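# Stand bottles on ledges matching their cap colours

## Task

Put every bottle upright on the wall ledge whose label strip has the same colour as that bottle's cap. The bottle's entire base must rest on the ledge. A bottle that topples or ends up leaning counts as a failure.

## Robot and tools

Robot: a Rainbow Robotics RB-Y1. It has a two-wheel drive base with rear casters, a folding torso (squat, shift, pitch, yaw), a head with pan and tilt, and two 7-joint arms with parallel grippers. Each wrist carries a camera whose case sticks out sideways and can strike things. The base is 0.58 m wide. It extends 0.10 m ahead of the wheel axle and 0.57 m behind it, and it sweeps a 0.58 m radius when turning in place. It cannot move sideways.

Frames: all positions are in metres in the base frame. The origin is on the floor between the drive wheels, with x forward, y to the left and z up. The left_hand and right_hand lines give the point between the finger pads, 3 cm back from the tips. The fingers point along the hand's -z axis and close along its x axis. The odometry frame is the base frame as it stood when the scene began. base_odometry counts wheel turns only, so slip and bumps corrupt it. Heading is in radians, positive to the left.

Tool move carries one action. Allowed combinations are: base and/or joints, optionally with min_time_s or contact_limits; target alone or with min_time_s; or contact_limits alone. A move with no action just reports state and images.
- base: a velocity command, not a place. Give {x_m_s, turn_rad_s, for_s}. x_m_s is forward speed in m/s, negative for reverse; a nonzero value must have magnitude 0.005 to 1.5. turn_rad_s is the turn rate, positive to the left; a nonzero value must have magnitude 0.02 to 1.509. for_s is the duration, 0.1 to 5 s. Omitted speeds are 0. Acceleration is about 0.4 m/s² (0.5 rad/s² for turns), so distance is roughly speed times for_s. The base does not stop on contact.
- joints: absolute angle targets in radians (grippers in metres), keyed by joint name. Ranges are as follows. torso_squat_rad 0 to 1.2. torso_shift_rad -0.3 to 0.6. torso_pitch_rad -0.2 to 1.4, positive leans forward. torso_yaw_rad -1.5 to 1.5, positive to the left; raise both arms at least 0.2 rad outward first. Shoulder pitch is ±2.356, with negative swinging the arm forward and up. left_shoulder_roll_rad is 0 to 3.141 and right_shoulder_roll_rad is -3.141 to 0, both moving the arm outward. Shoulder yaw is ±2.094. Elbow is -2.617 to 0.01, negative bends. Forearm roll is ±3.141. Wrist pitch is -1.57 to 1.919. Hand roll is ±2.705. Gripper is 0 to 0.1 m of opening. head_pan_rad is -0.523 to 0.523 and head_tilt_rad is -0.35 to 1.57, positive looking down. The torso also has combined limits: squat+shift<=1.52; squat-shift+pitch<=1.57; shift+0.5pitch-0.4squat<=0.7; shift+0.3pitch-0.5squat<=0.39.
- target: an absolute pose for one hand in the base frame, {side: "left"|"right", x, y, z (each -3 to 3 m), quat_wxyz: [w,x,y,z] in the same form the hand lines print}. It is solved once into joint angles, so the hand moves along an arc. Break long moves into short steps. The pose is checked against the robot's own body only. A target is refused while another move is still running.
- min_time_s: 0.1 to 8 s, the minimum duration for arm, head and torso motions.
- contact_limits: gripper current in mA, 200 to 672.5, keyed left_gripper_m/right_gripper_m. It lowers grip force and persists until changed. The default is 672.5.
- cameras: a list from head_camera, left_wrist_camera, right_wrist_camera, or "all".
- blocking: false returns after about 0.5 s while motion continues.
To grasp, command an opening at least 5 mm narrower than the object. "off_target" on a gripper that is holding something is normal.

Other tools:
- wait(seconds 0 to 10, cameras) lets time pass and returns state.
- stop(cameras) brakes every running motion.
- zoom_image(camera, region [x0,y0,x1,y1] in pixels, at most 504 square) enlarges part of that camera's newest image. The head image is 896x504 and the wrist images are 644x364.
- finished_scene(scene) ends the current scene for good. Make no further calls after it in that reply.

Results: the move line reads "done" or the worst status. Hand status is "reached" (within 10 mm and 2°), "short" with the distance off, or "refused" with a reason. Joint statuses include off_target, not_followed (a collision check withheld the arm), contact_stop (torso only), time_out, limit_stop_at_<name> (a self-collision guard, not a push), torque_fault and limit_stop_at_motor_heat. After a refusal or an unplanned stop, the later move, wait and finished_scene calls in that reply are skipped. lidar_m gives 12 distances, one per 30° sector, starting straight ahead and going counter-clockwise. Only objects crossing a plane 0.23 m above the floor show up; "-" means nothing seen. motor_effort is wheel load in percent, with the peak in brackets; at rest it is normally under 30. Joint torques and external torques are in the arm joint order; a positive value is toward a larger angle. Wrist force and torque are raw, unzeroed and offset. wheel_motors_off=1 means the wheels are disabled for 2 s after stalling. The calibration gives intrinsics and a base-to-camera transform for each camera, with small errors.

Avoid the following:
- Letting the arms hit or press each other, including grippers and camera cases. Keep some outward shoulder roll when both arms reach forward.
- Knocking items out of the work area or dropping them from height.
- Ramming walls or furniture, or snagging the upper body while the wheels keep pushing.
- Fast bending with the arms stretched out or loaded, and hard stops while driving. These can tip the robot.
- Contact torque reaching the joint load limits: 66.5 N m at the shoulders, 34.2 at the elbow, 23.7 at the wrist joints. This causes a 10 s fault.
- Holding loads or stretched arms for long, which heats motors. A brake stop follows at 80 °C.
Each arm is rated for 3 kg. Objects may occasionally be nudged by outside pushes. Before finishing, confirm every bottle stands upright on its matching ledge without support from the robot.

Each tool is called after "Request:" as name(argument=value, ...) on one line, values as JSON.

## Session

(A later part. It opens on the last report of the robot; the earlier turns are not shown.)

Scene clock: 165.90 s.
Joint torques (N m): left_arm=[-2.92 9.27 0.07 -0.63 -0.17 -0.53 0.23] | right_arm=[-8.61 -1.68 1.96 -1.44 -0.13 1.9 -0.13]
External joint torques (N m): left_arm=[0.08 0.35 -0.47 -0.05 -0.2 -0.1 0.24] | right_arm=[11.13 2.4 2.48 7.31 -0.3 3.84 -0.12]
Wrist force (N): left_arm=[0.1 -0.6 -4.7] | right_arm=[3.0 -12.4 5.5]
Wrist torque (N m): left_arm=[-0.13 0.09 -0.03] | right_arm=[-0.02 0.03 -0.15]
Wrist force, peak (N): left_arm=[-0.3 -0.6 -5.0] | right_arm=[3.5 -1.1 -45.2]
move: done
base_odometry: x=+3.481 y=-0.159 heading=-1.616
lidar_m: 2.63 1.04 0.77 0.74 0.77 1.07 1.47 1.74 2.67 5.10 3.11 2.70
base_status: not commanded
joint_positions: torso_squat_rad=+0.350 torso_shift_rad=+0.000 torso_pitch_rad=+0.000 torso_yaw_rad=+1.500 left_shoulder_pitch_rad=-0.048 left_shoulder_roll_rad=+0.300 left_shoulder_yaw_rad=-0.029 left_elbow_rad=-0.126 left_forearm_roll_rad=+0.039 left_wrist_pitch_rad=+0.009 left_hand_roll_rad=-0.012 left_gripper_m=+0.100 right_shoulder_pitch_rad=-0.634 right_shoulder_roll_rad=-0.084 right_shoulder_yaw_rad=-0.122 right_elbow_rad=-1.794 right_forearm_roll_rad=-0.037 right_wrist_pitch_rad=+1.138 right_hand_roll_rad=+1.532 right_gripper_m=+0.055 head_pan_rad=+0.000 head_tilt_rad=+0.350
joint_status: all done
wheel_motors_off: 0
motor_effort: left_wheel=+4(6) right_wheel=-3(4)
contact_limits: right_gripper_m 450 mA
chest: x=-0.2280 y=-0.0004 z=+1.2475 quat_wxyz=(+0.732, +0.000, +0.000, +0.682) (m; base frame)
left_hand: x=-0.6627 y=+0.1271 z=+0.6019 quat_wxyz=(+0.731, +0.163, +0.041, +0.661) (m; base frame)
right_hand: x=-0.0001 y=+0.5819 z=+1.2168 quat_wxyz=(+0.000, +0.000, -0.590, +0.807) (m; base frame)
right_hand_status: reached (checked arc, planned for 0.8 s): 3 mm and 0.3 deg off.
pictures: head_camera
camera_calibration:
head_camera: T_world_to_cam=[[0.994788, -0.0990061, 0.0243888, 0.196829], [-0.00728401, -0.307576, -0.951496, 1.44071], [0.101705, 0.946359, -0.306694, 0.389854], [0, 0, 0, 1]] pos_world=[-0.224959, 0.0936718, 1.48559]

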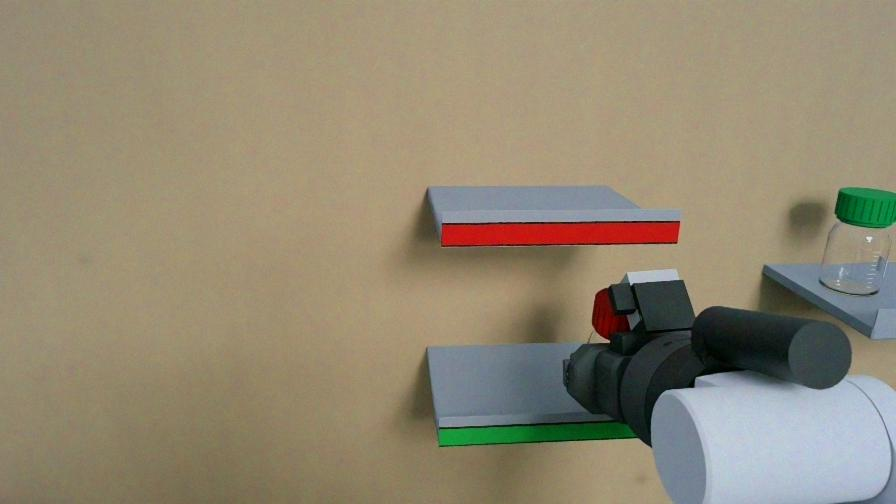

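Request:
move(target={"side": "right", "x": 0.0, "y": 0.575, "z": 1.24, "quat_wxyz": [0, 0, -0.5878, 0.8090]}, min_time_s=1.0, cameras=["head_camera", "right_wrist_camera"])

Request:
zoom_image(camera="head_camera", region=[420, 170, 740, 460])

Scene clock: 167.70 s.
Joint torques (N m): left_arm=[-3.1 9.6 0.24 -0.42 -0.19 -0.54 0.28] | right_arm=[-20.85 -6.18 -1.1 -8.48 0.08 -1.85 -0.24]
External joint torques (N m): left_arm=[-0.11 0.69 -0.3 0.15 -0.22 -0.11 0.28] | right_arm=[-1.02 -1.81 -0.52 -0.19 -0.12 0.1 -0.23]
Wrist force (N): left_arm=[0.0 -0.6 -4.7] | right_arm=[3.0 5.4 -1.5]
Wrist torque (N m): left_arm=[-0.13 0.08 -0.05] | right_arm=[-0.20 0.09 -0.04]
Wrist force, peak (N): left_arm=[0.2 -0.7 -5.0] | right_arm=[3.2 -12.3 5.6]
move: done
base_odometry: x=+3.481 y=-0.159 heading=-1.616
lidar_m: 2.63 1.04 0.76 0.74 0.77 1.06 1.46 1.74 2.68 5.10 3.11 2.70
base_status: not commanded
joint_positions: torso_squat_rad=+0.350 torso_shift_rad=+0.000 torso_pitch_rad=+0.000 torso_yaw_rad=+1.500 left_shoulder_pitch_rad=-0.048 left_shoulder_roll_rad=+0.300 left_shoulder_yaw_rad=-0.029 left_elbow_rad=-0.126 left_forearm_roll_rad=+0.039 left_wrist_pitch_rad=+0.009 left_hand_roll_rad=-0.012 left_gripper_m=+0.100 right_shoulder_pitch_rad=-0.673 right_shoulder_roll_rad=-0.095 right_shoulder_yaw_rad=-0.132 right_elbow_rad=-1.836 right_forearm_roll_rad=-0.042 right_wrist_pitch_rad=+1.221 right_hand_roll_rad=+1.526 right_gripper_m=+0.055 head_pan_rad=+0.000 head_tilt_rad=+0.350
joint_status: all done
wheel_motors_off: 0
motor_effort: left_wheel=+5(5) right_wheel=-4(4)
contact_limits: right_gripper_m 450 mA
chest: x=-0.2280 y=-0.0003 z=+1.2475 quat_wxyz=(+0.732, +0.000, +0.000, +0.682) (m; base frame)
left_hand: x=-0.6627 y=+0.1271 z=+0.6018 quat_wxyz=(+0.731, +0.163, +0.041, +0.661) (m; base frame)
right_hand: x=-0.0003 y=+0.5757 z=+1.2388 quat_wxyz=(+0.000, +0.000, -0.589, +0.808) (m; base frame)
right_hand_status: reached (checked arc, planned for 1.0 s): 1 mm and 0.2 deg off.
pictures: head_camera, right_wrist_camera
camera_calibration:
head_camera: T_world_to_cam=[[0.994788, -0.0989983, 0.0244201, 0.196802], [-0.00728421, -0.307879, -0.951398, 1.44065], [0.101705, 0.946261, -0.306995, 0.39012], [0, 0, 0, 1]] pos_world=[-0.224959, 0.0938727, 1.48559]
right_wrist_camera: T_world_to_cam=[[0.998523, 0.0000376989, 0.0543283, -0.0718302], [0.0366938, -0.737912, -0.673899, 1.28671], [0.0400641, 0.674897, -0.736824, 0.596363], [0, 0, 0, 1]] pos_world=[0.000617194, 0.546996, 1.31043]

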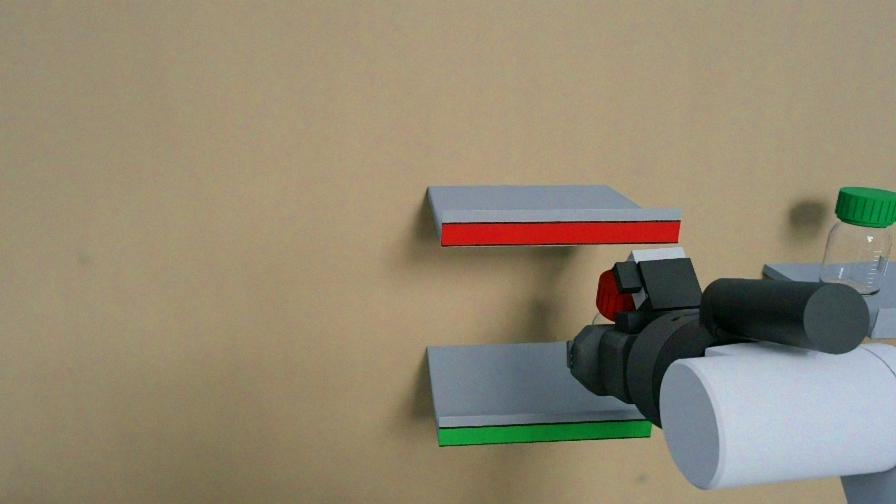

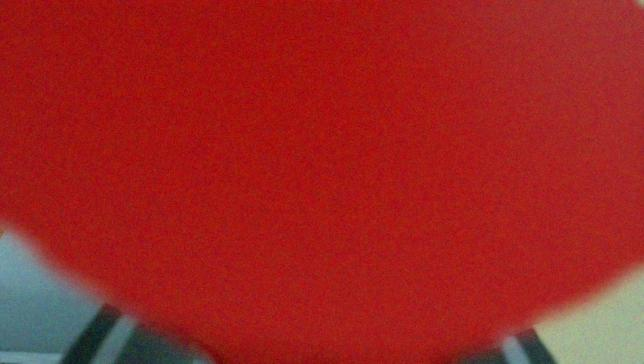

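Scaled by 1.575 from the camera's 896x504 image, which has a finer 1280x720 frame.

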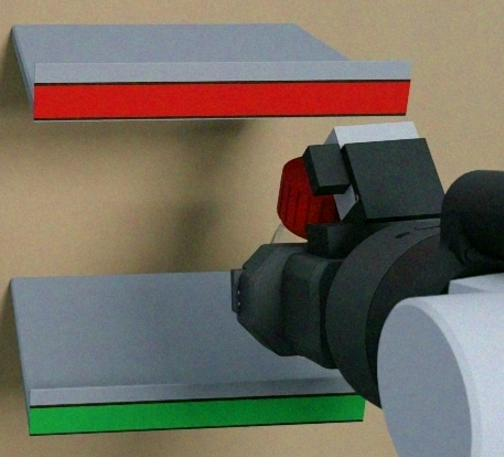

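Request:
move(target={"side": "right", "x": 0.0, "y": 0.52, "z": 1.30, "quat_wxyz": [0, 0, -0.5878, 0.8090]}, min_time_s=1.5, cameras=["head_camera", "right_wrist_camera"])

Request:
zoom_image(camera="head_camera", region=[560, 150, 800, 410])

Scene clock: 170.70 s.
Joint torques (N m): left_arm=[-3.25 9.66 -0.26 -0.38 -0.12 -0.45 0.3] | right_arm=[-36.55 -11.24 -4.21 -13.56 1.67 -11.6 -0.07]
External joint torques (N m): left_arm=[-0.28 0.74 -0.8 0.19 -0.15 -0.02 0.3] | right_arm=[-18 -6.65 -3.55 -7.5 1.5 -9.66 -0.06]
Wrist force (N): left_arm=[0.2 -0.5 -4.6] | right_arm=[8.3 46.2 11.9]
Wrist torque (N m): left_arm=[-0.16 0.09 -0.03] | right_arm=[0.35 -0.04 0.12]
Wrist force, peak (N): left_arm=[-0.2 -0.6 -5.0] | right_arm=[4.9 55.0 -1.7]
move: done
base_odometry: x=+3.481 y=-0.159 heading=-1.616
lidar_m: 2.63 1.04 0.76 0.74 0.78 1.07 1.46 1.74 2.67 5.11 3.11 2.70
base_status: not commanded
joint_positions: torso_squat_rad=+0.350 torso_shift_rad=+0.000 torso_pitch_rad=+0.000 torso_yaw_rad=+1.500 left_shoulder_pitch_rad=-0.048 left_shoulder_roll_rad=+0.300 left_shoulder_yaw_rad=-0.029 left_elbow_rad=-0.126 left_forearm_roll_rad=+0.039 left_wrist_pitch_rad=+0.009 left_hand_roll_rad=-0.012 left_gripper_m=+0.100 right_shoulder_pitch_rad=-0.734 right_shoulder_roll_rad=-0.123 right_shoulder_yaw_rad=-0.155 right_elbow_rad=-2.094 right_forearm_roll_rad=-0.061 right_wrist_pitch_rad=+1.552 right_hand_roll_rad=+1.509 right_gripper_m=+0.055 head_pan_rad=+0.000 head_tilt_rad=+0.350
joint_status: all done
wheel_motors_off: 0
motor_effort: left_wheel=+5(5) right_wheel=-4(5)
contact_limits: right_gripper_m 450 mA
chest: x=-0.2279 y=-0.0001 z=+1.2475 quat_wxyz=(+0.732, +0.000, +0.000, +0.681) (m; base frame)
left_hand: x=-0.6627 y=+0.1270 z=+0.6019 quat_wxyz=(+0.731, +0.163, +0.041, +0.661) (m; base frame)
right_hand: x=+0.0001 y=+0.5202 z=+1.2960 quat_wxyz=(+0.000, +0.001, -0.584, +0.812) (m; base frame)
right_hand_status: reached (checked arc, planned for 1.5 s): 4 mm and 0.5 deg off.
pictures: head_camera, right_wrist_camera
camera_calibration:
head_camera: T_world_to_cam=[[0.994785, -0.0990872, 0.0241792, 0.196998], [-0.00759397, -0.30836, -0.951239, 1.44049], [0.101712, 0.946095, -0.307505, 0.390589], [0, 0, 0, 1]] pos_world=[-0.224759, 0.0941746, 1.48559]
right_wrist_camera: T_world_to_cam=[[0.998599, 0.000503541, 0.0529188, -0.0737537], [0.0355994, -0.746284, -0.664675, 1.27668], [0.0391577, 0.665627, -0.745256, 0.691736], [0, 0, 0, 1]] pos_world=[0.00111432, 0.492367, 1.368]

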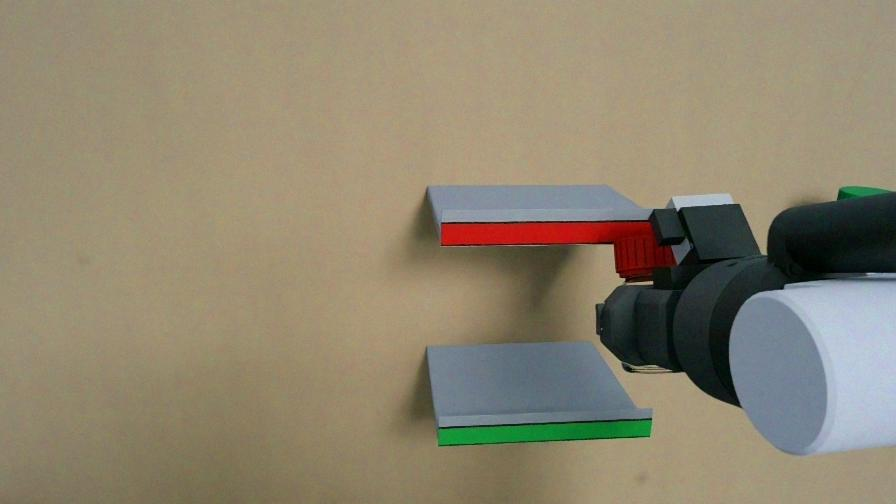

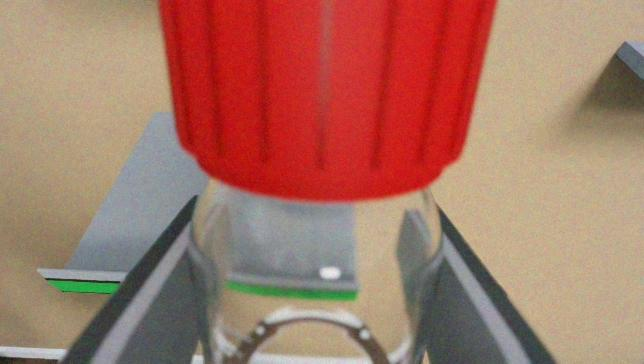

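Scaled by 1.938 from the camera's 896x504 image, which has a finer 1280x720 frame.

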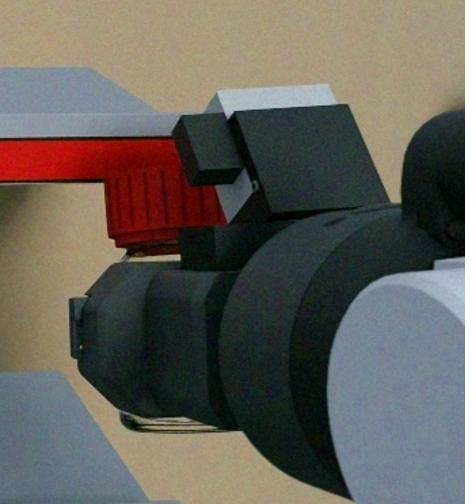

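Request:
move(target={"side": "right", "x": 0.0, "y": 0.51, "z": 1.262, "quat_wxyz": [0, 0, -0.5878, 0.8090]}, min_time_s=1.0, cameras=["head_camera", "right_wrist_camera"])

Request:
zoom_image(camera="head_camera", region=[560, 150, 800, 410])

Scene clock: 172.70 s.
Joint torques (N m): left_arm=[-3.36 9.33 -0.11 -0.56 -0.1 -0.47 0.33] | right_arm=[-15.91 -3.13 1.1 -6.91 0.21 -2.32 0.24]
External joint torques (N m): left_arm=[-0.38 0.41 -0.65 0.01 -0.13 -0.04 0.34] | right_arm=[1.31 0.45 1.64 -0.27 0.05 -0.38 0.25]
Wrist force (N): left_arm=[0.1 -0.5 -4.4] | right_arm=[2.9 6.1 -2.0]
Wrist torque (N m): left_arm=[-0.15 0.10 -0.04] | right_arm=[-0.27 0.10 -0.20]
Wrist force, peak (N): left_arm=[0.1 -0.6 -4.9] | right_arm=[1.7 47.9 12.3]
move: done
base_odometry: x=+3.481 y=-0.159 heading=-1.616
lidar_m: 2.63 1.04 0.76 0.74 0.77 1.07 1.45 1.74 2.68 5.10 3.12 2.70
base_status: not commanded
joint_positions: torso_squat_rad=+0.350 torso_shift_rad=+0.000 torso_pitch_rad=+0.000 torso_yaw_rad=+1.500 left_shoulder_pitch_rad=-0.048 left_shoulder_roll_rad=+0.300 left_shoulder_yaw_rad=-0.029 left_elbow_rad=-0.126 left_forearm_roll_rad=+0.039 left_wrist_pitch_rad=+0.009 left_hand_roll_rad=-0.012 left_gripper_m=+0.100 right_shoulder_pitch_rad=-0.594 right_shoulder_roll_rad=-0.089 right_shoulder_yaw_rad=-0.122 right_elbow_rad=-2.157 right_forearm_roll_rad=-0.048 right_wrist_pitch_rad=+1.468 right_hand_roll_rad=+1.522 right_gripper_m=+0.055 head_pan_rad=+0.000 head_tilt_rad=+0.350
joint_status: all done
wheel_motors_off: 0
motor_effort: left_wheel=+5(5) right_wheel=-3(4)
contact_limits: right_gripper_m 450 mA
chest: x=-0.2279 y=-0.0002 z=+1.2475 quat_wxyz=(+0.732, +0.000, +0.000, +0.681) (m; base frame)
left_hand: x=-0.6627 y=+0.1271 z=+0.6019 quat_wxyz=(+0.731, +0.163, +0.041, +0.661) (m; base frame)
right_hand: x=+0.0002 y=+0.5099 z=+1.2622 quat_wxyz=(+0.000, +0.000, -0.588, +0.809) (m; base frame)
right_hand_status: reached (checked arc, planned for 1.0 s): 0 mm and 0.0 deg off.
pictures: head_camera, right_wrist_camera
camera_calibration:
head_camera: T_world_to_cam=[[0.994786, -0.0990599, 0.0242524, 0.196877], [-0.0074842, -0.308069, -0.951335, 1.44059], [0.101711, 0.946193, -0.307204, 0.390229], [0, 0, 0, 1]] pos_world=[-0.224759, 0.0940736, 1.48559]
right_wrist_camera: T_world_to_cam=[[0.998537, -0.000495435, 0.0540762, -0.0730112], [0.0359934, -0.74021, -0.671412, 1.2519], [0.0403604, 0.672376, -0.739109, 0.662195], [0, 0, 0, 1]] pos_world=[0.00111783, 0.481387, 1.33392]

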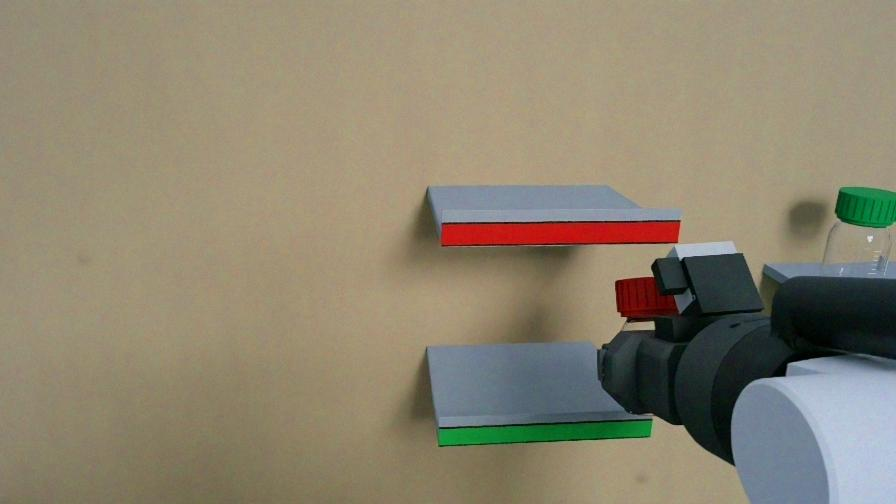

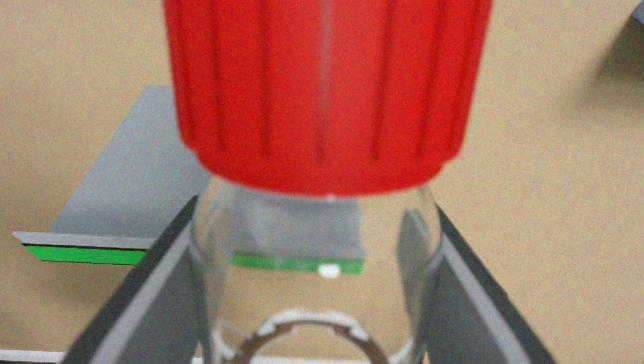

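Scaled by 1.938 from the camera's 896x504 image, which has a finer 1280x720 frame.

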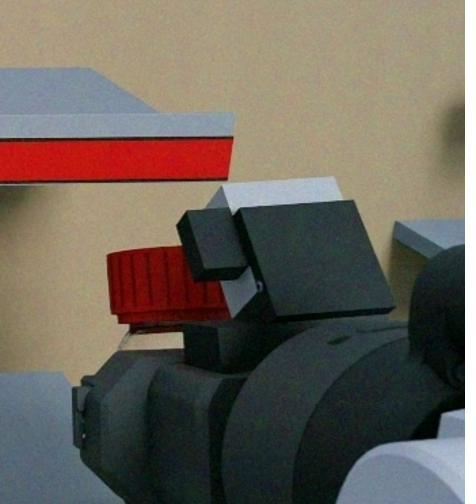

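Request:
move(target={"side": "right", "x": 0.0, "y": 0.49, "z": 1.28, "quat_wxyz": [0, 0, -0.7071, 0.7071]}, min_time_s=1.5, cameras=["head_camera", "right_wrist_camera"])

Request:
zoom_image(camera="head_camera", region=[560, 150, 800, 410])

Scene clock: 175.80 s.
Joint torques (N m): left_arm=[-3.2 9.34 0.11 -0.66 -0.11 -0.48 0.25] | right_arm=[-13.51 -0.88 1.76 -7.44 0.13 -2.38 -0.19]
External joint torques (N m): left_arm=[-0.22 0.42 -0.43 -0.09 -0.14 -0.05 0.25] | right_arm=[0.8 0.88 1.98 0.14 0 -0.37 -0.18]
Wrist force (N): left_arm=[-0.1 -0.6 -4.8] | right_arm=[3.2 6.1 -0.2]
Wrist torque (N m): left_arm=[-0.12 0.06 -0.04] | right_arm=[-0.26 0.08 -0.25]
Wrist force, peak (N): left_arm=[0.3 -0.5 -5.0] | right_arm=[3.4 7.2 1.0]
move: done
base_odometry: x=+3.481 y=-0.159 heading=-1.616
lidar_m: 2.63 1.04 0.76 0.74 0.77 1.07 1.45 1.74 2.67 5.11 3.12 2.70
base_status: not commanded
joint_positions: torso_squat_rad=+0.350 torso_shift_rad=+0.000 torso_pitch_rad=+0.000 torso_yaw_rad=+1.500 left_shoulder_pitch_rad=-0.048 left_shoulder_roll_rad=+0.300 left_shoulder_yaw_rad=-0.029 left_elbow_rad=-0.126 left_forearm_roll_rad=+0.039 left_wrist_pitch_rad=+0.009 left_hand_roll_rad=-0.012 left_gripper_m=+0.100 right_shoulder_pitch_rad=-0.344 right_shoulder_roll_rad=-0.035 right_shoulder_yaw_rad=-0.062 right_elbow_rad=-2.279 right_forearm_roll_rad=-0.029 right_wrist_pitch_rad=+1.034 right_hand_roll_rad=+1.554 right_gripper_m=+0.055 head_pan_rad=+0.000 head_tilt_rad=+0.350
joint_status: all done
wheel_motors_off: 0
motor_effort: left_wheel=+5(5) right_wheel=-4(4)
contact_limits: right_gripper_m 450 mA
chest: x=-0.2279 y=-0.0002 z=+1.2475 quat_wxyz=(+0.732, +0.000, +0.000, +0.681) (m; base frame)
left_hand: x=-0.6627 y=+0.1271 z=+0.6019 quat_wxyz=(+0.731, +0.163, +0.041, +0.661) (m; base frame)
right_hand: x=+0.0002 y=+0.4899 z=+1.2800 quat_wxyz=(+0.000, +0.000, -0.707, +0.707) (m; base frame)
right_hand_status: reached (checked arc, planned for 1.5 s): 0 mm and 0.1 deg off.
pictures: head_camera, right_wrist_camera
camera_calibration:
head_camera: T_world_to_cam=[[0.994786, -0.0990599, 0.0242524, 0.196877], [-0.0074842, -0.308069, -0.951335, 1.44059], [0.101711, 0.946193, -0.307204, 0.390229], [0, 0, 0, 1]] pos_world=[-0.224759, 0.0940736, 1.48559]
right_wrist_camera: T_world_to_cam=[[0.998525, -0.0172729, 0.0514719, -0.0624487], [0.0360896, -0.497111, -0.866936, 1.38026], [0.0405617, 0.867515, -0.495754, 0.281675], [0, 0, 0, 1]] pos_world=[0.00111843, 0.440707, 1.33945]

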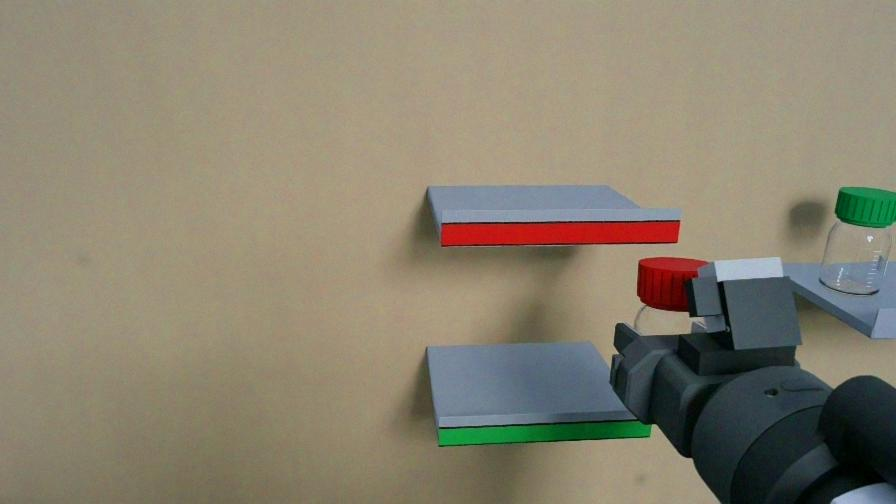

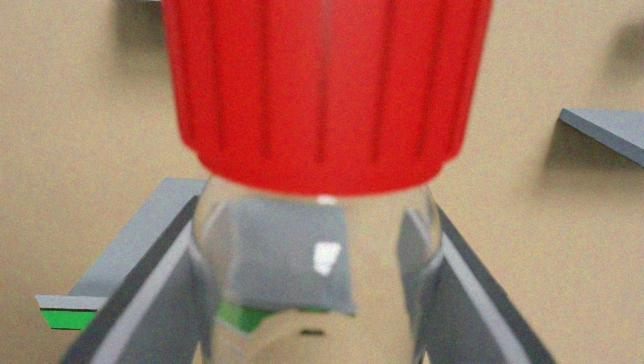

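Scaled by 1.938 from the camera's 896x504 image, which has a finer 1280x720 frame.

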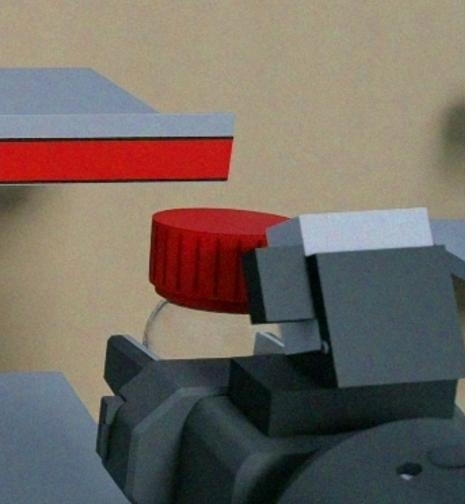

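Request:
move(target={"side": "right", "x": 0.0, "y": 0.49, "z": 1.42, "quat_wxyz": [0, 0, -0.6561, 0.7547]}, min_time_s=1.5, cameras=["head_camera"])

Request:
zoom_image(camera="head_camera", region=[500, 0, 820, 260])

Scene clock: 179.50 s.
Joint torques (N m): left_arm=[-2.86 9.63 0.05 -0.56 -0.09 -0.52 0.33] | right_arm=[-19.4 -7.35 -1.39 -3.09 -0.11 -2.31 -0.2]
External joint torques (N m): left_arm=[0.12 0.71 -0.49 0 -0.12 -0.09 0.33] | right_arm=[-0.57 -1.56 -0.88 0.29 -0.25 -0.31 -0.19]
Wrist force (N): left_arm=[0.2 -0.6 -4.7] | right_arm=[2.6 5.9 -1.1]
Wrist torque (N m): left_arm=[-0.13 0.11 -0.04] | right_arm=[-0.25 0.02 0.00]
Wrist force, peak (N): left_arm=[0.1 -0.6 -4.9] | right_arm=[3.9 6.8 0.1]
move: done
base_odometry: x=+3.481 y=-0.159 heading=-1.616
lidar_m: 2.63 1.05 0.77 0.73 0.78 1.07 1.46 1.75 2.67 5.11 3.12 2.70
base_status: not commanded
joint_positions: torso_squat_rad=+0.350 torso_shift_rad=+0.000 torso_pitch_rad=+0.000 torso_yaw_rad=+1.500 left_shoulder_pitch_rad=-0.048 left_shoulder_roll_rad=+0.300 left_shoulder_yaw_rad=-0.029 left_elbow_rad=-0.126 left_forearm_roll_rad=+0.039 left_wrist_pitch_rad=+0.009 left_hand_roll_rad=-0.012 left_gripper_m=+0.100 right_shoulder_pitch_rad=-0.988 right_shoulder_roll_rad=-0.184 right_shoulder_yaw_rad=-0.226 right_elbow_rad=-2.168 right_forearm_roll_rad=-0.071 right_wrist_pitch_rad=+1.700 right_hand_roll_rad=+1.501 right_gripper_m=+0.055 head_pan_rad=+0.000 head_tilt_rad=+0.350
joint_status: all done
wheel_motors_off: 0
motor_effort: left_wheel=+5(5) right_wheel=-3(5)
contact_limits: right_gripper_m 450 mA
chest: x=-0.2279 y=-0.0002 z=+1.2475 quat_wxyz=(+0.732, +0.000, +0.000, +0.681) (m; base frame)
left_hand: x=-0.6627 y=+0.1271 z=+0.6019 quat_wxyz=(+0.731, +0.163, +0.041, +0.661) (m; base frame)
right_hand: x=-0.0001 y=+0.4899 z=+1.4198 quat_wxyz=(+0.000, +0.000, -0.656, +0.755) (m; base frame)
right_hand_status: reached (checked arc, planned for 1.5 s): 0 mm and 0.0 deg off.
pictures: head_camera
camera_calibration:
head_camera: T_world_to_cam=[[0.994786, -0.0990599, 0.0242524, 0.196976], [-0.0074842, -0.308069, -0.951335, 1.44059], [0.101711, 0.946193, -0.307204, 0.390239], [0, 0, 0, 1]] pos_world=[-0.224859, 0.0940736, 1.48559]

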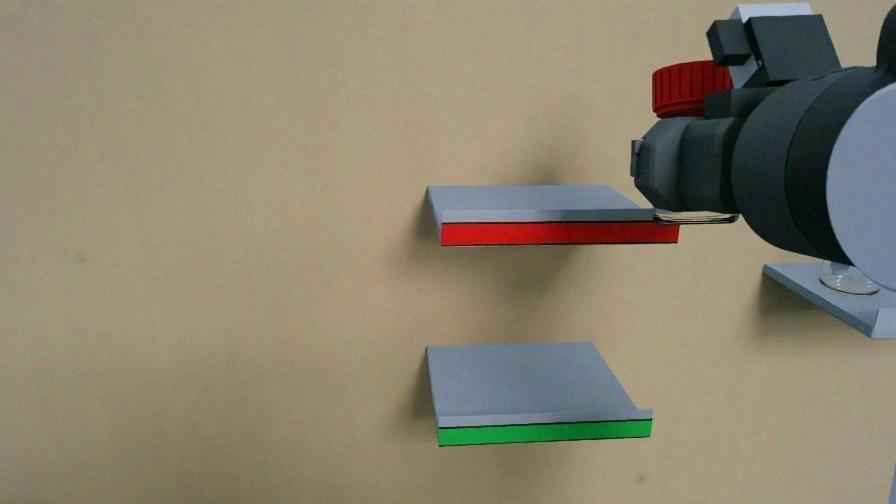

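Scaled by 1.575 from the camera's 896x504 image, which has a finer 1280x720 frame.

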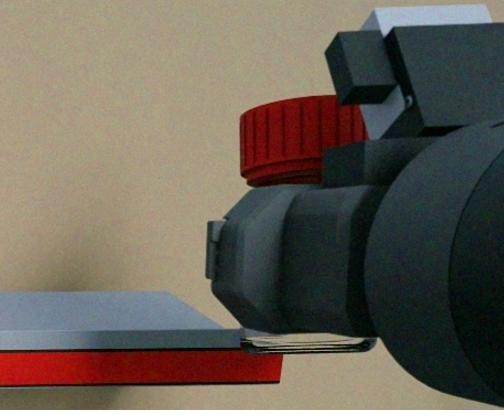

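Request:
move(target={"side": "right", "x": -0.07, "y": 0.53, "z": 1.42, "quat_wxyz": [0, 0, -0.6561, 0.7547]}, min_time_s=1.2, cameras=[])

Request:
move(target={"side": "right", "x": -0.07, "y": 0.612, "z": 1.418, "quat_wxyz": [0, 0, -0.6561, 0.7547]}, min_time_s=1.2, cameras=["head_camera", "right_wrist_camera"])

Request:
zoom_image(camera="head_camera", region=[400, 30, 720, 290])

Scene clock: 181.77 s.
Joint torques (N m): left_arm=[-3.17 9.38 -0.12 -0.5 -0.09 -0.58 0.28] | right_arm=[-21.18 -4.76 0.26 -4.22 0.58 -2.05 -0.1]
External joint torques (N m): left_arm=[-0.19 0.45 -0.66 0.07 -0.12 -0.15 0.29] | right_arm=[-1.03 -0.07 1.6 0.42 0.19 -0.08 -0.09]
Wrist force (N): left_arm=[0.1 -0.6 -4.6] | right_arm=[3.6 5.9 0.1]
Wrist torque (N m): left_arm=[-0.14 0.08 -0.03] | right_arm=[-0.26 0.18 0.03]
Wrist force, peak (N): left_arm=[0.2 -0.8 -5.0] | right_arm=[3.6 6.6 -0.5]
move: done
base_odometry: x=+3.481 y=-0.159 heading=-1.616
lidar_m: 2.63 1.04 0.76 0.73 0.77 1.07 1.46 1.74 2.67 5.11 3.11 2.70
base_status: not commanded
joint_positions: torso_squat_rad=+0.350 torso_shift_rad=+0.000 torso_pitch_rad=+0.000 torso_yaw_rad=+1.500 left_shoulder_pitch_rad=-0.048 left_shoulder_roll_rad=+0.300 left_shoulder_yaw_rad=-0.029 left_elbow_rad=-0.126 left_forearm_roll_rad=+0.039 left_wrist_pitch_rad=+0.009 left_hand_roll_rad=-0.012 left_gripper_m=+0.100 right_shoulder_pitch_rad=-1.065 right_shoulder_roll_rad=-0.094 right_shoulder_yaw_rad=-0.057 right_elbow_rad=-1.968 right_forearm_roll_rad=+0.099 right_wrist_pitch_rad=+1.565 right_hand_roll_rad=+1.384 right_gripper_m=+0.055 head_pan_rad=+0.000 head_tilt_rad=+0.350
joint_status: all done
wheel_motors_off: 0
motor_effort: left_wheel=+5(5) right_wheel=-4(4)
contact_limits: right_gripper_m 450 mA
chest: x=-0.2279 y=-0.0002 z=+1.2475 quat_wxyz=(+0.732, +0.000, +0.000, +0.681) (m; base frame)
left_hand: x=-0.6627 y=+0.1271 z=+0.6019 quat_wxyz=(+0.731, +0.163, +0.041, +0.661) (m; base frame)
right_hand: x=-0.0698 y=+0.5300 z=+1.4198 quat_wxyz=(+0.000, +0.000, -0.656, +0.755) (m; base frame)
right_hand_status: reached (checked arc, planned for 1.2 s): 0 mm and 0.0 deg off.
pictures: none
No camera images: "cameras" was empty.

Scene clock: 183.30 s.
Joint torques (N m): left_arm=[-3.11 9.29 -0.08 -0.57 0.03 -0.61 0.2] | right_arm=[-23.61 -7.31 -2.32 -6.65 0.51 -2.27 -0.06]
External joint torques (N m): left_arm=[-0.13 0.36 -0.62 -0.01 0 -0.18 0.2] | right_arm=[-0.45 -0.99 -0.86 0.23 0.03 -0.31 -0.05]
Wrist force (N): left_arm=[0.1 -0.7 -4.7] | right_arm=[3.7 5.8 0.6]
Wrist torque (N m): left_arm=[-0.11 0.09 -0.05] | right_arm=[-0.23 0.13 0.00]
Wrist force, peak (N): left_arm=[0.1 -0.5 -4.9] | right_arm=[3.8 7.2 -0.7]
move: done
base_odometry: x=+3.481 y=-0.159 heading=-1.616
lidar_m: 2.63 1.04 0.76 0.74 0.77 1.07 1.45 1.74 2.67 5.10 3.11 2.70
base_status: not commanded
joint_positions: torso_squat_rad=+0.350 torso_shift_rad=+0.000 torso_pitch_rad=+0.000 torso_yaw_rad=+1.500 left_shoulder_pitch_rad=-0.048 left_shoulder_roll_rad=+0.300 left_shoulder_yaw_rad=-0.029 left_elbow_rad=-0.126 left_forearm_roll_rad=+0.039 left_wrist_pitch_rad=+0.009 left_hand_roll_rad=-0.012 left_gripper_m=+0.100 right_shoulder_pitch_rad=-1.175 right_shoulder_roll_rad=-0.130 right_shoulder_yaw_rad=-0.087 right_elbow_rad=-1.563 right_forearm_roll_rad=+0.074 right_wrist_pitch_rad=+1.270 right_hand_roll_rad=+1.357 right_gripper_m=+0.055 head_pan_rad=+0.000 head_tilt_rad=+0.350
joint_status: all done
wheel_motors_off: 0
motor_effort: left_wheel=+5(5) right_wheel=-3(5)
contact_limits: right_gripper_m 450 mA
chest: x=-0.2279 y=-0.0002 z=+1.2475 quat_wxyz=(+0.732, +0.000, +0.000, +0.681) (m; base frame)
left_hand: x=-0.6627 y=+0.1271 z=+0.6019 quat_wxyz=(+0.731, +0.163, +0.041, +0.661) (m; base frame)
right_hand: x=-0.0700 y=+0.6111 z=+1.4175 quat_wxyz=(+0.000, +0.000, -0.656, +0.755) (m; base frame)
right_hand_status: reached (checked arc, planned for 1.2 s): 1 mm and 0.0 deg off.
pictures: head_camera, right_wrist_camera
camera_calibration:
head_camera: T_world_to_cam=[[0.994786, -0.0990599, 0.0242524, 0.196976], [-0.0074842, -0.308069, -0.951335, 1.44059], [0.101711, 0.946193, -0.307204, 0.390239], [0, 0, 0, 1]] pos_world=[-0.224859, 0.0940736, 1.48559]
right_wrist_camera: T_world_to_cam=[[0.998527, -0.00927356, 0.0534647, -0.00502934], [0.0365962, -0.612394, -0.789705, 1.52326], [0.0400648, 0.790499, -0.611152, 0.458234], [0, 0, 0, 1]] pos_world=[-0.0690828, 0.570558, 1.48325]

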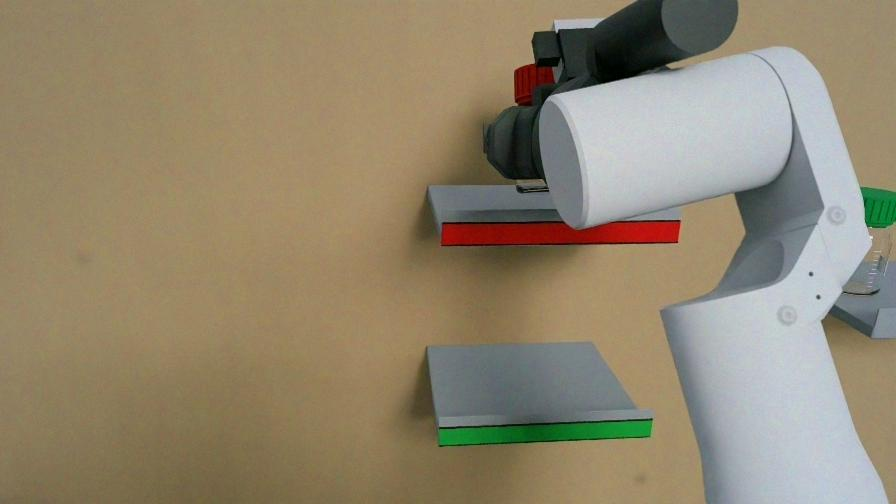

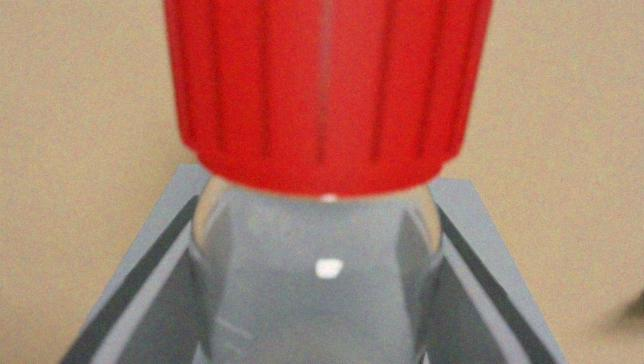

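Scaled by 1.575 from the camera's 896x504 image, which has a finer 1280x720 frame.

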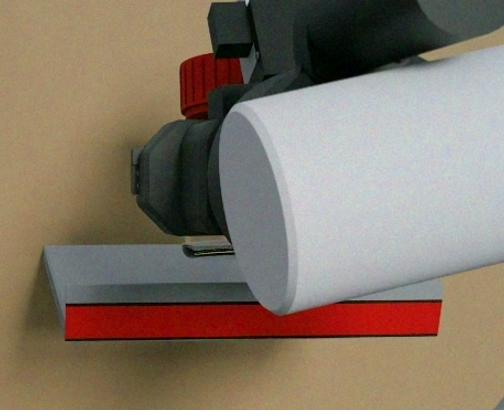

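Request:
move(target={"side": "right", "x": -0.07, "y": 0.612, "z": 1.393, "quat_wxyz": [0, 0, -0.6561, 0.7547]}, min_time_s=1.2, cameras=[])

Request:
move(target={"side": "right", "x": -0.07, "y": 0.612, "z": 1.385, "quat_wxyz": [0, 0, -0.6561, 0.7547]}, min_time_s=0.8, cameras=["head_camera", "right_wrist_camera"])

Request:
zoom_image(camera="head_camera", region=[400, 30, 720, 290])

Scene clock: 185.27 s.
Joint torques (N m): left_arm=[-3.37 9.47 -0.39 -0.45 -0.07 -0.58 0.3] | right_arm=[-10.71 1.35 3.63 -0.88 -1.88 2.47 -0.54]
External joint torques (N m): left_arm=[-0.37 0.55 -0.93 0.12 -0.1 -0.15 0.31] | right_arm=[12.21 7.18 5.07 6.24 -2.37 4.43 -0.54]
Wrist force (N): left_arm=[0.1 -0.5 -4.4] | right_arm=[-4.0 -15.4 -0.4]
Wrist torque (N m): left_arm=[-0.14 0.09 -0.05] | right_arm=[-0.68 0.20 0.30]
Wrist force, peak (N): left_arm=[0.4 -0.8 -4.9] | right_arm=[-4.7 -15.7 -0.5]
move: done
base_odometry: x=+3.481 y=-0.159 heading=-1.616
lidar_m: 2.63 1.05 0.77 0.73 0.77 1.07 1.45 1.75 2.67 5.11 3.11 2.70
base_status: not commanded
joint_positions: torso_squat_rad=+0.350 torso_shift_rad=+0.000 torso_pitch_rad=+0.000 torso_yaw_rad=+1.500 left_shoulder_pitch_rad=-0.048 left_shoulder_roll_rad=+0.300 left_shoulder_yaw_rad=-0.029 left_elbow_rad=-0.126 left_forearm_roll_rad=+0.039 left_wrist_pitch_rad=+0.009 left_hand_roll_rad=-0.012 left_gripper_m=+0.100 right_shoulder_pitch_rad=-1.109 right_shoulder_roll_rad=-0.114 right_shoulder_yaw_rad=-0.072 right_elbow_rad=-1.596 right_forearm_roll_rad=+0.087 right_wrist_pitch_rad=+1.235 right_hand_roll_rad=+1.353 right_gripper_m=+0.055 head_pan_rad=+0.000 head_tilt_rad=+0.350
joint_status: all done
wheel_motors_off: 0
motor_effort: left_wheel=+5(5) right_wheel=-4(5)
contact_limits: right_gripper_m 450 mA
chest: x=-0.2279 y=-0.0004 z=+1.2475 quat_wxyz=(+0.732, +0.000, +0.000, +0.681) (m; base frame)
left_hand: x=-0.6627 y=+0.1272 z=+0.6020 quat_wxyz=(+0.731, +0.163, +0.041, +0.661) (m; base frame)
right_hand: x=-0.0695 y=+0.6114 z=+1.3967 quat_wxyz=(+0.000, +0.000, -0.657, +0.754) (m; base frame)
right_hand_status: reached (checked arc, planned for 1.2 s): 4 mm and 0.2 deg off.
pictures: none
No camera images: "cameras" was empty.

Scene clock: 186.40 s.
Joint torques (N m): left_arm=[-3.13 9.61 -0.21 -0.53 -0.25 -0.48 0.29] | right_arm=[3.76 6.36 4.72 9.46 -3.37 7.25 -0.43]
External joint torques (N m): left_arm=[-0.1 0.69 -0.75 0.06 -0.28 -0.05 0.3] | right_arm=[26.56 12 6.17 16.64 -3.86 9.21 -0.43]
Wrist force (N): left_arm=[0.0 -0.6 -4.5] | right_arm=[-5.7 -37.3 12.0]
Wrist torque (N m): left_arm=[-0.13 0.09 -0.04] | right_arm=[-0.97 0.27 0.37]
Wrist force, peak (N): left_arm=[0.1 -0.4 -5.0] | right_arm=[-5.0 -38.9 13.0]
move: done
base_odometry: x=+3.481 y=-0.159 heading=-1.616
lidar_m: 2.63 1.04 0.77 0.74 0.77 1.08 1.44 1.73 2.67 5.11 3.11 2.71
base_status: not commanded
joint_positions: torso_squat_rad=+0.350 torso_shift_rad=+0.000 torso_pitch_rad=+0.000 torso_yaw_rad=+1.499 left_shoulder_pitch_rad=-0.048 left_shoulder_roll_rad=+0.300 left_shoulder_yaw_rad=-0.029 left_elbow_rad=-0.126 left_forearm_roll_rad=+0.039 left_wrist_pitch_rad=+0.009 left_hand_roll_rad=-0.012 left_gripper_m=+0.100 right_shoulder_pitch_rad=-1.086 right_shoulder_roll_rad=-0.109 right_shoulder_yaw_rad=-0.065 right_elbow_rad=-1.610 right_forearm_roll_rad=+0.094 right_wrist_pitch_rad=+1.217 right_hand_roll_rad=+1.351 right_gripper_m=+0.055 head_pan_rad=+0.000 head_tilt_rad=+0.350
joint_status: all done
wheel_motors_off: 0
motor_effort: left_wheel=+4(5) right_wheel=-4(4)
contact_limits: right_gripper_m 450 mA
chest: x=-0.2279 y=-0.0010 z=+1.2475 quat_wxyz=(+0.732, +0.001, -0.001, +0.681) (m; base frame)
left_hand: x=-0.6627 y=+0.1273 z=+0.6021 quat_wxyz=(+0.731, +0.164, +0.040, +0.661) (m; base frame)
right_hand: x=-0.0695 y=+0.6102 z=+1.3921 quat_wxyz=(+0.000, +0.000, -0.661, +0.750) (m; base frame)
right_hand_status: reached (checked arc, planned for 0.8 s): 7 mm and 0.8 deg off.
pictures: head_camera, right_wrist_camera
camera_calibration:
head_camera: T_world_to_cam=[[0.994777, -0.0991579, 0.0242217, 0.196908], [-0.00739193, -0.306656, -0.951792, 1.44088], [0.101805, 0.946641, -0.305787, 0.389282], [0, 0, 0, 1]] pos_world=[-0.224859, 0.0928695, 1.48569]
right_wrist_camera: T_world_to_cam=[[0.998498, -0.0108644, 0.0537032, -0.003504], [0.0363901, -0.601251, -0.798232, 1.50773], [0.0409614, 0.798987, -0.599952, 0.422661], [0, 0, 0, 1]] pos_world=[-0.0686804, 0.568783, 1.45728]

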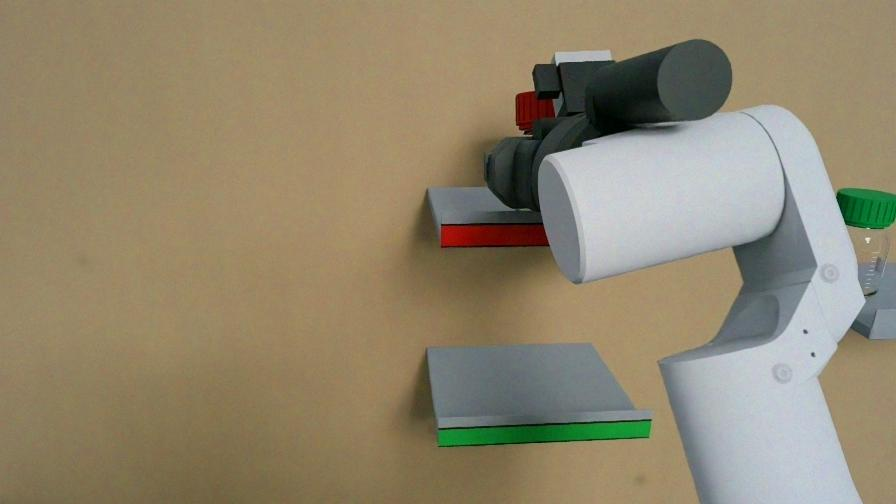

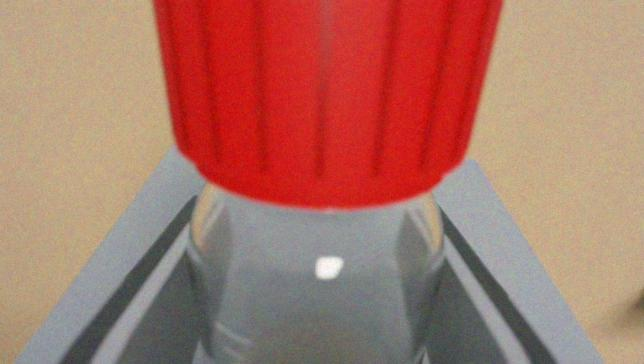

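Scaled by 1.575 from the camera's 896x504 image, which has a finer 1280x720 frame.

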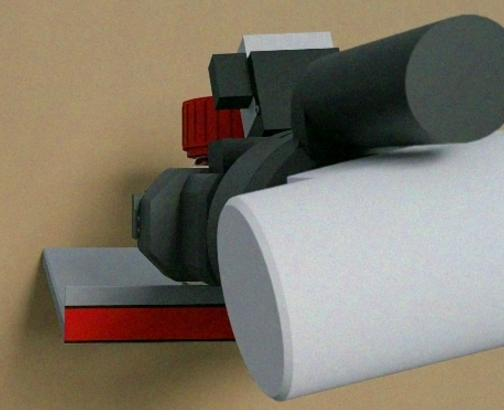

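Request:
move(target={"side": "right", "x": -0.0695, "y": 0.611, "z": 1.3925, "quat_wxyz": [0, 0, -0.6561, 0.7547]}, min_time_s=0.6, cameras=["head_camera", "right_wrist_camera"])

Request:
zoom_image(camera="head_camera", region=[460, 60, 620, 260])

Scene clock: 188.03 s.
Joint torques (N m): left_arm=[-3.33 10.07 -0.03 -0.58 -0.2 -0.43 0.22] | right_arm=[-9.3 -0.26 0.54 2.21 -2.03 3 -0.33]
External joint torques (N m): left_arm=[-0.31 1.15 -0.56 0 -0.23 0 0.22] | right_arm=[13.49 5.4 1.99 9.35 -2.52 4.96 -0.32]
Wrist force (N): left_arm=[-0.2 -0.6 -4.5] | right_arm=[-2.9 -16.9 8.2]
Wrist torque (N m): left_arm=[-0.14 0.05 -0.02] | right_arm=[-0.53 0.19 0.23]
Wrist force, peak (N): left_arm=[0.0 -0.8 -4.9] | right_arm=[-6.0 -38.5 12.1]
move: done
base_odometry: x=+3.481 y=-0.159 heading=-1.616
lidar_m: 2.63 1.05 0.76 0.74 0.77 1.07 1.46 1.74 2.67 5.11 3.11 2.70
base_status: not commanded
joint_positions: torso_squat_rad=+0.350 torso_shift_rad=+0.000 torso_pitch_rad=+0.000 torso_yaw_rad=+1.499 left_shoulder_pitch_rad=-0.048 left_shoulder_roll_rad=+0.300 left_shoulder_yaw_rad=-0.029 left_elbow_rad=-0.126 left_forearm_roll_rad=+0.039 left_wrist_pitch_rad=+0.009 left_hand_roll_rad=-0.012 left_gripper_m=+0.100 right_shoulder_pitch_rad=-1.089 right_shoulder_roll_rad=-0.110 right_shoulder_yaw_rad=-0.066 right_elbow_rad=-1.612 right_forearm_roll_rad=+0.094 right_wrist_pitch_rad=+1.216 right_hand_roll_rad=+1.351 right_gripper_m=+0.055 head_pan_rad=+0.000 head_tilt_rad=+0.350
joint_status: all done
wheel_motors_off: 0
motor_effort: left_wheel=+4(5) right_wheel=-3(4)
contact_limits: right_gripper_m 450 mA
chest: x=-0.2279 y=-0.0008 z=+1.2475 quat_wxyz=(+0.732, +0.001, -0.001, +0.681) (m; base frame)
left_hand: x=-0.6627 y=+0.1273 z=+0.6020 quat_wxyz=(+0.731, +0.164, +0.040, +0.661) (m; base frame)
right_hand: x=-0.0693 y=+0.6099 z=+1.3951 quat_wxyz=(+0.000, -0.001, -0.664, +0.748) (m; base frame)
right_hand_status: reached (checked arc, planned for 0.6 s): 3 mm and 1.2 deg off.
pictures: head_camera, right_wrist_camera
camera_calibration:
head_camera: T_world_to_cam=[[0.994777, -0.0991502, 0.024253, 0.19688], [-0.00739213, -0.306958, -0.951694, 1.44083], [0.101805, 0.946544, -0.306088, 0.389548], [0, 0, 0, 1]] pos_world=[-0.224859, 0.0930705, 1.48569]
right_wrist_camera: T_world_to_cam=[[0.998451, -0.0114779, 0.054449, -0.00449845], [0.0368858, -0.596117, -0.80205, 1.51203], [0.0416638, 0.802815, -0.59477, 0.415164], [0, 0, 0, 1]] pos_world=[-0.0685782, 0.567995, 1.4599]

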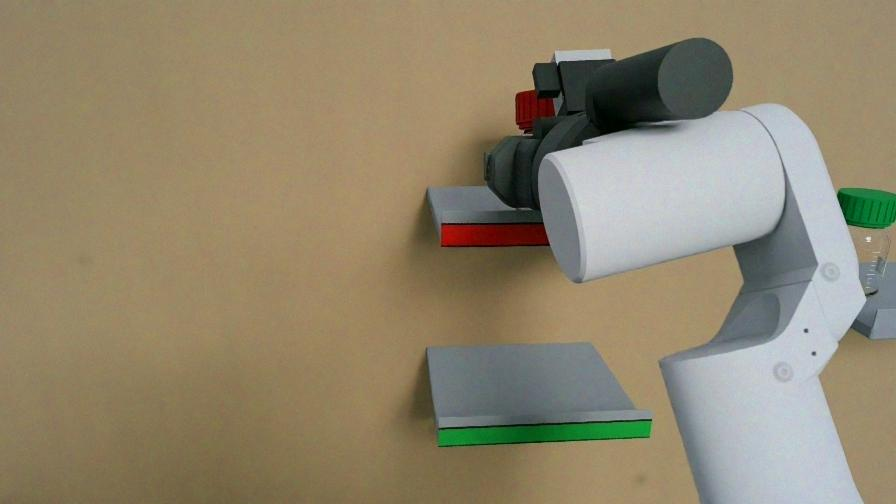

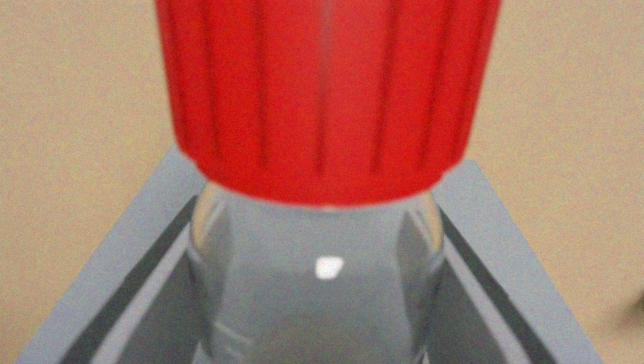

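Scaled by 2.520 from the camera's 896x504 image, which has a finer 1280x720 frame.

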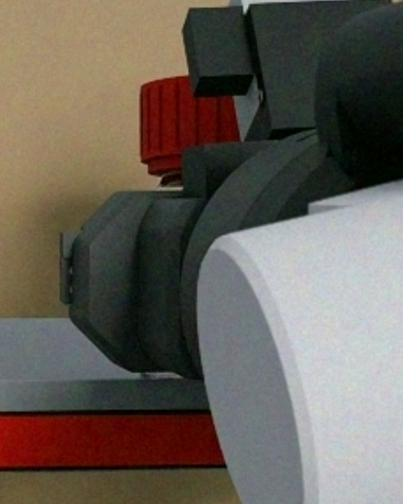

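Request:
move(joints={"right_gripper_m": 0.1}, cameras=["head_camera", "right_wrist_camera"])

Request:
zoom_image(camera="head_camera", region=[460, 60, 620, 260])

Scene clock: 189.47 s.
Joint torques (N m): left_arm=[-2.68 9.33 -0.08 -0.37 -0.13 -0.48 0.32] | right_arm=[-19.64 -4.41 0.2 -5.09 0.31 -1.11 0.03]
External joint torques (N m): left_arm=[0.31 0.41 -0.62 0.2 -0.16 -0.05 0.32] | right_arm=[3.16 1.23 1.64 2.09 -0.18 0.84 0.04]
Wrist force (N): left_arm=[-0.1 -0.5 -4.6] | right_arm=[3.2 0.6 1.7]
Wrist torque (N m): left_arm=[-0.14 0.07 -0.03] | right_arm=[-0.06 0.09 -0.13]
Wrist force, peak (N): left_arm=[0.4 -0.6 -5.0] | right_arm=[-2.4 -17.6 9.1]
move: done
base_odometry: x=+3.481 y=-0.159 heading=-1.616
lidar_m: 2.62 1.05 0.76 0.74 0.78 1.07 1.46 1.74 2.68 5.10 3.11 2.70
base_status: not commanded
joint_positions: torso_squat_rad=+0.350 torso_shift_rad=+0.000 torso_pitch_rad=+0.000 torso_yaw_rad=+1.500 left_shoulder_pitch_rad=-0.048 left_shoulder_roll_rad=+0.300 left_shoulder_yaw_rad=-0.029 left_elbow_rad=-0.126 left_forearm_roll_rad=+0.039 left_wrist_pitch_rad=+0.009 left_hand_roll_rad=-0.012 left_gripper_m=+0.100 right_shoulder_pitch_rad=-1.086 right_shoulder_roll_rad=-0.109 right_shoulder_yaw_rad=-0.066 right_elbow_rad=-1.611 right_forearm_roll_rad=+0.094 right_wrist_pitch_rad=+1.217 right_hand_roll_rad=+1.351 right_gripper_m=+0.100 head_pan_rad=+0.000 head_tilt_rad=+0.350
joint_status: all done
wheel_motors_off: 0
motor_effort: left_wheel=+5(6) right_wheel=-4(4)
contact_limits: right_gripper_m 450 mA
chest: x=-0.2279 y=-0.0003 z=+1.2475 quat_wxyz=(+0.732, +0.000, +0.000, +0.681) (m; base frame)
left_hand: x=-0.6627 y=+0.1272 z=+0.6019 quat_wxyz=(+0.731, +0.163, +0.041, +0.661) (m; base frame)
right_hand: x=-0.0694 y=+0.6110 z=+1.3921 quat_wxyz=(+0.000, +0.000, -0.661, +0.750) (m; base frame)
pictures: head_camera, right_wrist_camera
camera_calibration:
head_camera: T_world_to_cam=[[0.994787, -0.0990361, 0.0243154, 0.196861], [-0.0073852, -0.307777, -0.95143, 1.44067], [0.10171, 0.94629, -0.306904, 0.389973], [0, 0, 0, 1]] pos_world=[-0.224859, 0.0938726, 1.48559]
right_wrist_camera: T_world_to_cam=[[0.998494, -0.0109519, 0.0537603, -0.0036248], [0.0363888, -0.601142, -0.798314, 1.50812], [0.0410606, 0.799067, -0.599838, 0.421832], [0, 0, 0, 1]] pos_world=[-0.0685801, 0.569484, 1.45718]

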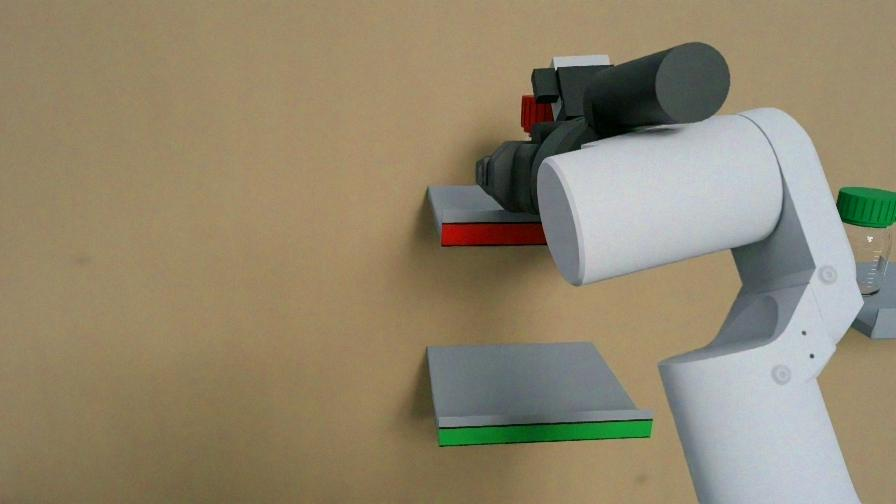

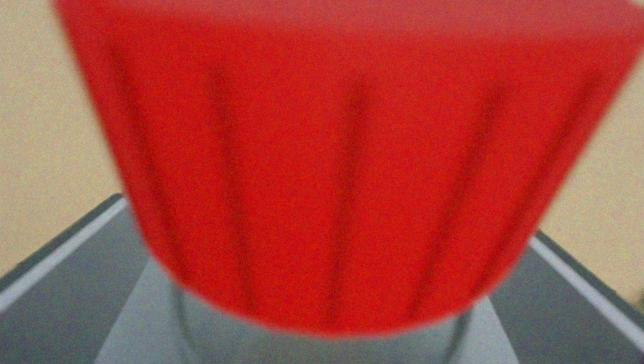

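Scaled by 2.520 from the camera's 896x504 image, which has a finer 1280x720 frame.

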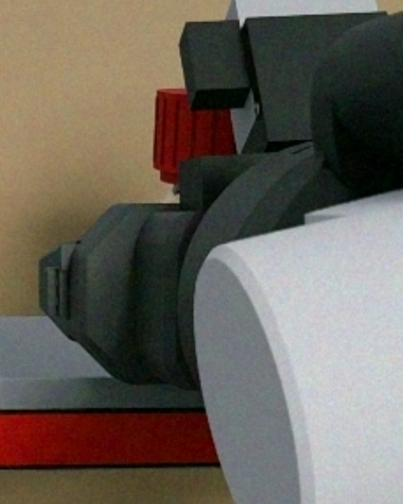

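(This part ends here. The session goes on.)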